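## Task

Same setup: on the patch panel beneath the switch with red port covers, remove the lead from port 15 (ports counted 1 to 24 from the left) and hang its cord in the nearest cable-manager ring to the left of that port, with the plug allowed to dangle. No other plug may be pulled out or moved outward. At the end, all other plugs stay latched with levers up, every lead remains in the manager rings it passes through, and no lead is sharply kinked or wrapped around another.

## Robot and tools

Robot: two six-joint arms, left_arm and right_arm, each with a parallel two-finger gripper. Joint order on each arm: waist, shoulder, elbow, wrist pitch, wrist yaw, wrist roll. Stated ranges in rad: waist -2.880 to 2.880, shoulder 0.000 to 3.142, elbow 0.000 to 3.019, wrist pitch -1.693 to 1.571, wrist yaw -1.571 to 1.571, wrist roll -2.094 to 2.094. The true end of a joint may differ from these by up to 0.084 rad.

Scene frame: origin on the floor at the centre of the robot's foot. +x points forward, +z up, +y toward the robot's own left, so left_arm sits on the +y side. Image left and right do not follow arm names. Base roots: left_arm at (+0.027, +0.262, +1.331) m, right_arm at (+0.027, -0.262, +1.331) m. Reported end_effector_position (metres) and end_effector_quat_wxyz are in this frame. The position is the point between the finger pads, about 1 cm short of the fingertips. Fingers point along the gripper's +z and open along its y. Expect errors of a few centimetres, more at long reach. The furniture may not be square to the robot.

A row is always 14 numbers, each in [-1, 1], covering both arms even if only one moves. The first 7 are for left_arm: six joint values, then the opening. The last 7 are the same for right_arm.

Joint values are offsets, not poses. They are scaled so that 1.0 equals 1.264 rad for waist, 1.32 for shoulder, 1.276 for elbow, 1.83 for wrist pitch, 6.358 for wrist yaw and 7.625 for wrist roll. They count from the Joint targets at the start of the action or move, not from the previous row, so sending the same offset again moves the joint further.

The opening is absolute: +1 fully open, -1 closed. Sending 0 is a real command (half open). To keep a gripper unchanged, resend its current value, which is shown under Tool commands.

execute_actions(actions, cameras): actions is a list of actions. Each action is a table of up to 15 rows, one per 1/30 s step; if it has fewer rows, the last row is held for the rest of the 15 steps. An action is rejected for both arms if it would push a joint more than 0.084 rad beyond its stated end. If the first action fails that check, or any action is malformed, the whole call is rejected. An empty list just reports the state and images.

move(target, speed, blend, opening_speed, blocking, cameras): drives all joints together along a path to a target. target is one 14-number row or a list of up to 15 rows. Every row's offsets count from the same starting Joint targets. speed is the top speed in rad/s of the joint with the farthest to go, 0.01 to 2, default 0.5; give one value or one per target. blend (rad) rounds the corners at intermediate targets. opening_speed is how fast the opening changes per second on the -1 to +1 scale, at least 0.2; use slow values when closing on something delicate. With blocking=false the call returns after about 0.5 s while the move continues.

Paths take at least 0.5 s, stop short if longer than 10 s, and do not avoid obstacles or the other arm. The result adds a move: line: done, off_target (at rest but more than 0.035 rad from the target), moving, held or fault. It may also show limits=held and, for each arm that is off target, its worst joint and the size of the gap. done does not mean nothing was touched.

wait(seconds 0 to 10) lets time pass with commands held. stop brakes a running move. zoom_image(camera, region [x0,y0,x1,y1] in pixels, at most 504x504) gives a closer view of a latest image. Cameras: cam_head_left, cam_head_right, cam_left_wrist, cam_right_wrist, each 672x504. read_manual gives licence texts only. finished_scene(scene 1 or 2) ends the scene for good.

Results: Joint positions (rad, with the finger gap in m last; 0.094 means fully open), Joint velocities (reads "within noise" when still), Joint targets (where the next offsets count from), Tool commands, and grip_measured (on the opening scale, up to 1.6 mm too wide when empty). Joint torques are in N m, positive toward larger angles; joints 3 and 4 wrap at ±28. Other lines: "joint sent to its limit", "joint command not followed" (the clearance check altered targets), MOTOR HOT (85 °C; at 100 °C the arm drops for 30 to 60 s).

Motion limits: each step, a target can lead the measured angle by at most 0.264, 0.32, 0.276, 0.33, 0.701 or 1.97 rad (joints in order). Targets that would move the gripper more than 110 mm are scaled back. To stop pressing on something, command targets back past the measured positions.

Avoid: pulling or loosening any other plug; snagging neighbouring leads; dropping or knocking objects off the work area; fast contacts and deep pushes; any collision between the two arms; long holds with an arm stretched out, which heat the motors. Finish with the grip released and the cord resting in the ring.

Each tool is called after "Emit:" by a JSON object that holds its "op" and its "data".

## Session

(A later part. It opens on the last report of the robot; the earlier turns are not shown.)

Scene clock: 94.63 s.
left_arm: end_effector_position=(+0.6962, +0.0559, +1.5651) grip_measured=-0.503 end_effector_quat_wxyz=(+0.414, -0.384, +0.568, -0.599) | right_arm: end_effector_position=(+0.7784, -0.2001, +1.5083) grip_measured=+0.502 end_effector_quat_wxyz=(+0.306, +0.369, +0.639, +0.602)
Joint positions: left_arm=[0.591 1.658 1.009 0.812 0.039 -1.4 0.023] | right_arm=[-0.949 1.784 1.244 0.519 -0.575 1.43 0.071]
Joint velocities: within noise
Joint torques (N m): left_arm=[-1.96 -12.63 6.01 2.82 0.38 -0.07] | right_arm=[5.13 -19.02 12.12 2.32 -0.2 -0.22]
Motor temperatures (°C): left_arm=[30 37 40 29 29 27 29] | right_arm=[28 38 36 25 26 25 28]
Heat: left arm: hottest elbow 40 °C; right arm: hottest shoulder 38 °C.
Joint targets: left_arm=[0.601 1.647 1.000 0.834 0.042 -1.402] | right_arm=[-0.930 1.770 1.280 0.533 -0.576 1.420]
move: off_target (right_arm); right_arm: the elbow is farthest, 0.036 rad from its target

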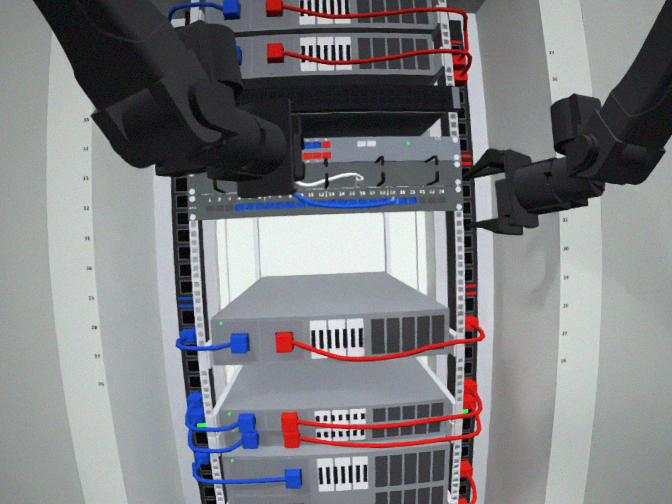

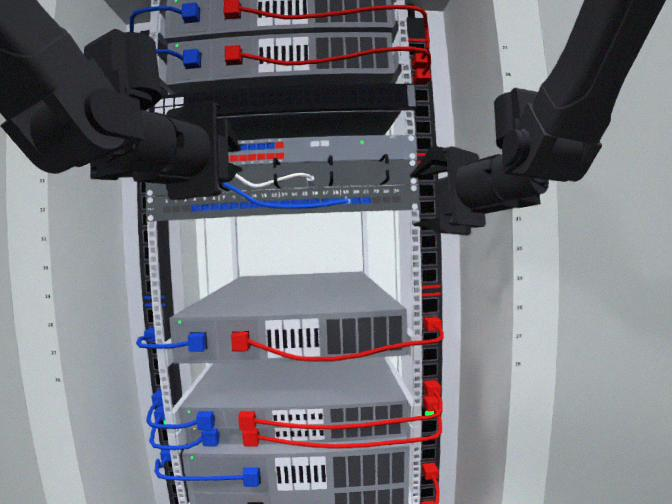

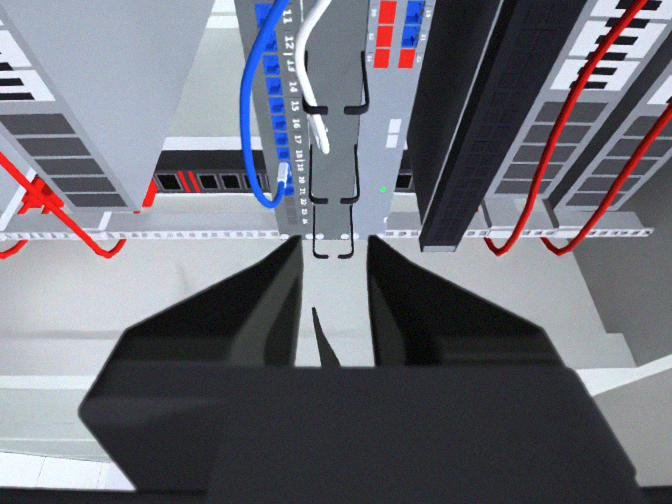

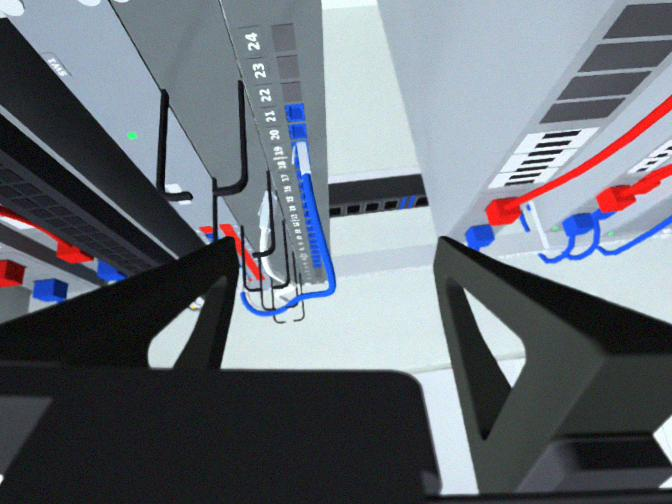

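Emit:
{"op": "move", "data": {"target": [0.4, -0.05, -0.1, 0.05, 0, 0, -0.5, 0, 0, 0, 0, 0, 0, 0.5], "speed": 0.6, "cameras": ["cam_head_left","cam_head_right"]}}

Emit:
{"op": "zoom_image", "data": {"camera": "cam_head_left", "region": [200, 130, 330, 220]}}

Emit:
{"op": "zoom_image", "data": {"camera": "cam_head_right", "region": [160, 130, 290, 220]}}

Emit:
{"op": "zoom_image", "data": {"camera": "cam_head_right", "region": [260, 130, 400, 225]}}

Scene clock: 96.43 s.
left_arm: end_effector_position=(+0.6876, +0.3868, +1.5218) grip_measured=-0.503 end_effector_quat_wxyz=(+0.557, -0.507, +0.483, -0.447) | right_arm: end_effector_position=(+0.7784, -0.2001, +1.5083) grip_measured=+0.502 end_effector_quat_wxyz=(+0.306, +0.369, +0.639, +0.602)
Joint positions: left_arm=[1.109 1.593 0.882 0.904 0.042 -1.4 0.023] | right_arm=[-0.949 1.784 1.244 0.519 -0.575 1.43 0.071]
Joint velocities: left_arm=[-0.005 0.015 0.017 0.017 -0.051 -0.154 0] | right_arm=[within noise]
Joint torques (N m): left_arm=[-1.73 -11.75 5.22 3.08 0.17 0] | right_arm=[4.66 -19.08 12.14 2.29 -0.18 -0.25]
Motor temperatures (°C): left_arm=[30 36 40 29 29 27 29] | right_arm=[28 39 37 25 26 25 28]
Heat: left arm: hottest elbow 40 °C; right arm: hottest shoulder 39 °C.
Joint targets: left_arm=[1.107 1.581 0.872 0.926 0.042 -1.402] | right_arm=[-0.930 1.770 1.280 0.533 -0.576 1.420]
move: off_target (right_arm); right_arm: the elbow is farthest, 0.036 rad from its target
Images, in order (width x height): cam_head_left 672x504, cam_head_right 672x504.

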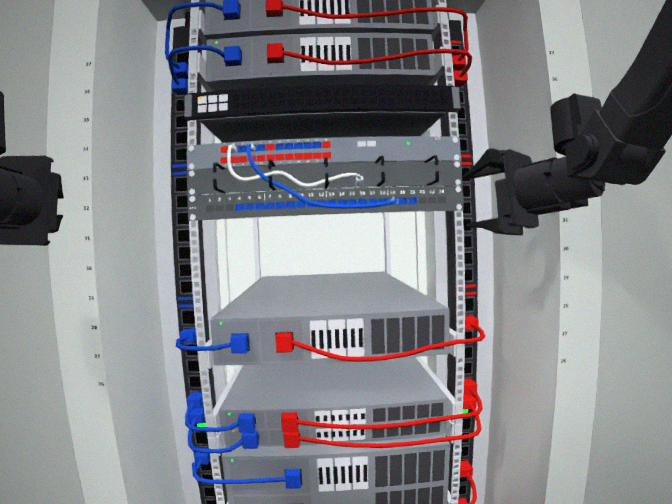

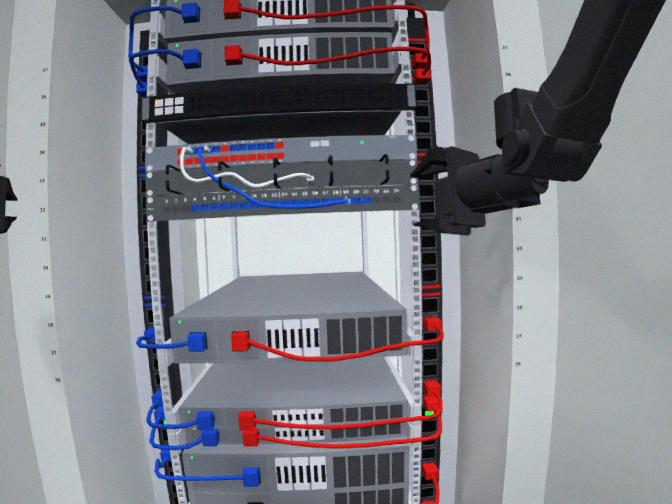

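Scaled by 3.877 from the camera's 672x504 image, which has a finer 960x720 frame.

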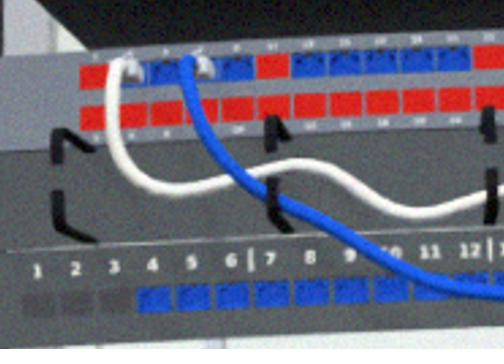

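Scaled by 3.877 from the camera's 672x504 image, which has a finer 960x720 frame.

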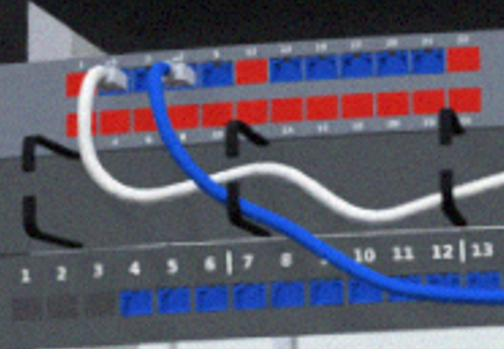

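Scaled by 3.600 from the camera's 672x504 image, which has a finer 960x720 frame.

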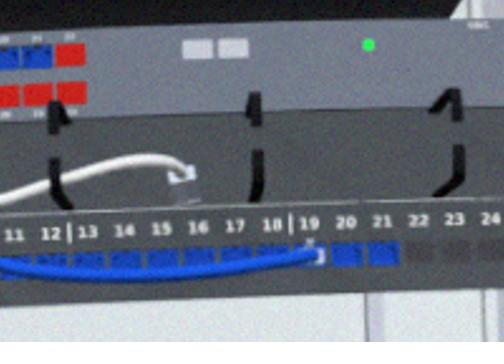

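Emit:
{"op": "move", "data": {"target": [-0.2706, 0.1432, 0.3119, -0.1836, 0.0359, 0.002, -0.5, 0, 0, 0, 0, 0, 0, 0.5], "speed": 0.5, "cameras": ["cam_left_wrist"]}}

Emit:
{"op": "zoom_image", "data": {"camera": "cam_left_wrist", "region": [200, 60, 480, 300]}}

Scene clock: 98.53 s.
left_arm: end_effector_position=(+0.7734, +0.1158, +1.5539) grip_measured=-0.503 end_effector_quat_wxyz=(+0.382, -0.372, +0.608, -0.589) | right_arm: end_effector_position=(+0.7784, -0.2001, +1.5083) grip_measured=+0.502 end_effector_quat_wxyz=(+0.306, +0.369, +0.639, +0.602)
Joint positions: left_arm=[0.759 1.745 1.22 0.605 0.268 -1.393 0.023] | right_arm=[-0.949 1.784 1.244 0.519 -0.575 1.43 0.071]
Joint velocities: within noise
Joint torques (N m): left_arm=[-2.32 -12.22 10.62 1.54 0.33 0.04] | right_arm=[4.54 -19.14 12.16 2.28 -0.18 -0.24]
Motor temperatures (°C): left_arm=[30 36 40 29 29 27 29] | right_arm=[28 39 37 25 26 25 28]
Heat: left arm: hottest elbow 40 °C; right arm: hottest shoulder 39 °C.
Joint targets: left_arm=[0.765 1.770 1.270 0.590 0.270 -1.387] | right_arm=[-0.930 1.770 1.280 0.533 -0.576 1.420]
move: off_target (left_arm, right_arm); left_arm: the elbow is farthest, 0.050 rad from its target; right_arm: the elbow is farthest, 0.036 rad from its target
Images, in order (width x height): cam_left_wrist 672x504.

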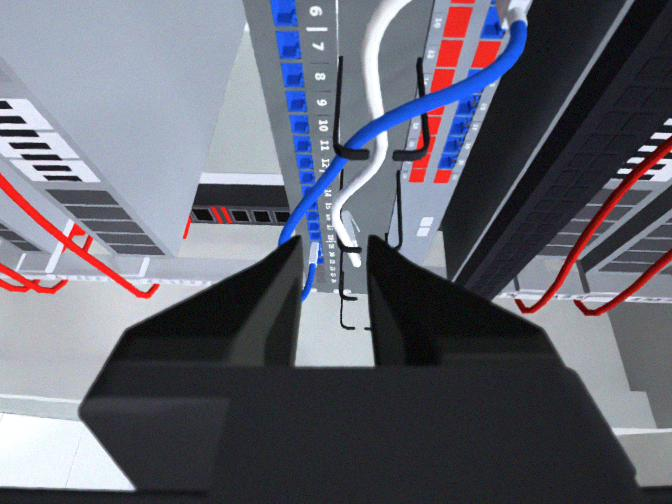

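Scaled by 1.800 from the camera's 672x504 image, which has a finer 960x720 frame.

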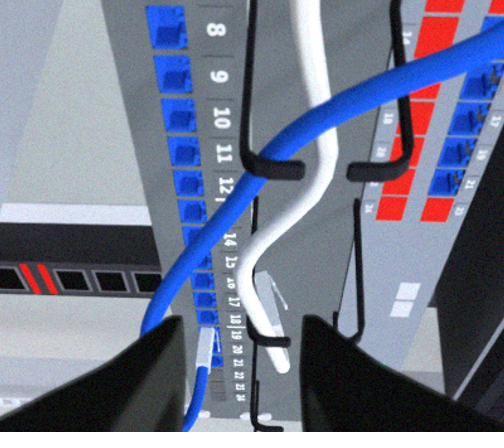

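Emit:
{"op": "zoom_image", "data": {"camera": "cam_left_wrist", "region": [315, 100, 455, 200]}}

Emit:
{"op": "zoom_image", "data": {"camera": "cam_left_wrist", "region": [300, 180, 420, 300]}}

Scaled by 3.600 from the camera's 672x504 image, which has a finer 960x720 frame.

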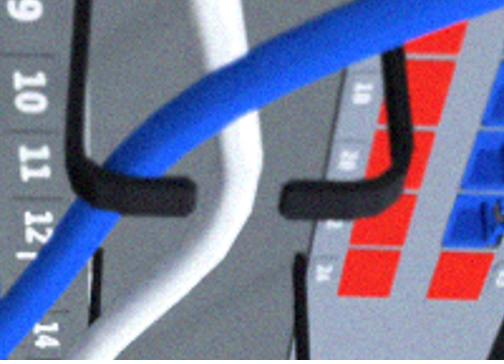

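Scaled by 4.200 from the camera's 672x504 image, which has a finer 960x720 frame.

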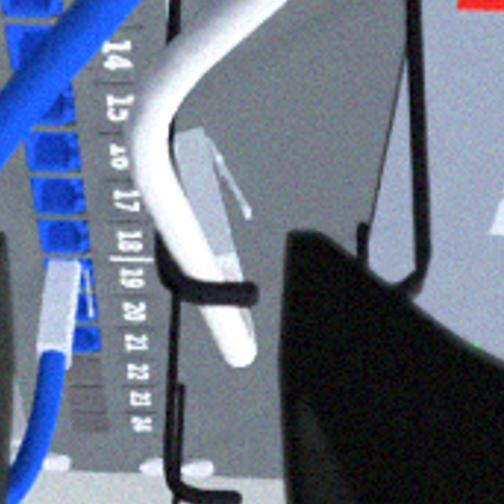

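Emit:
{"op": "finished_scene", "data": {"scene": 2}}

The scene is finished: the task was done.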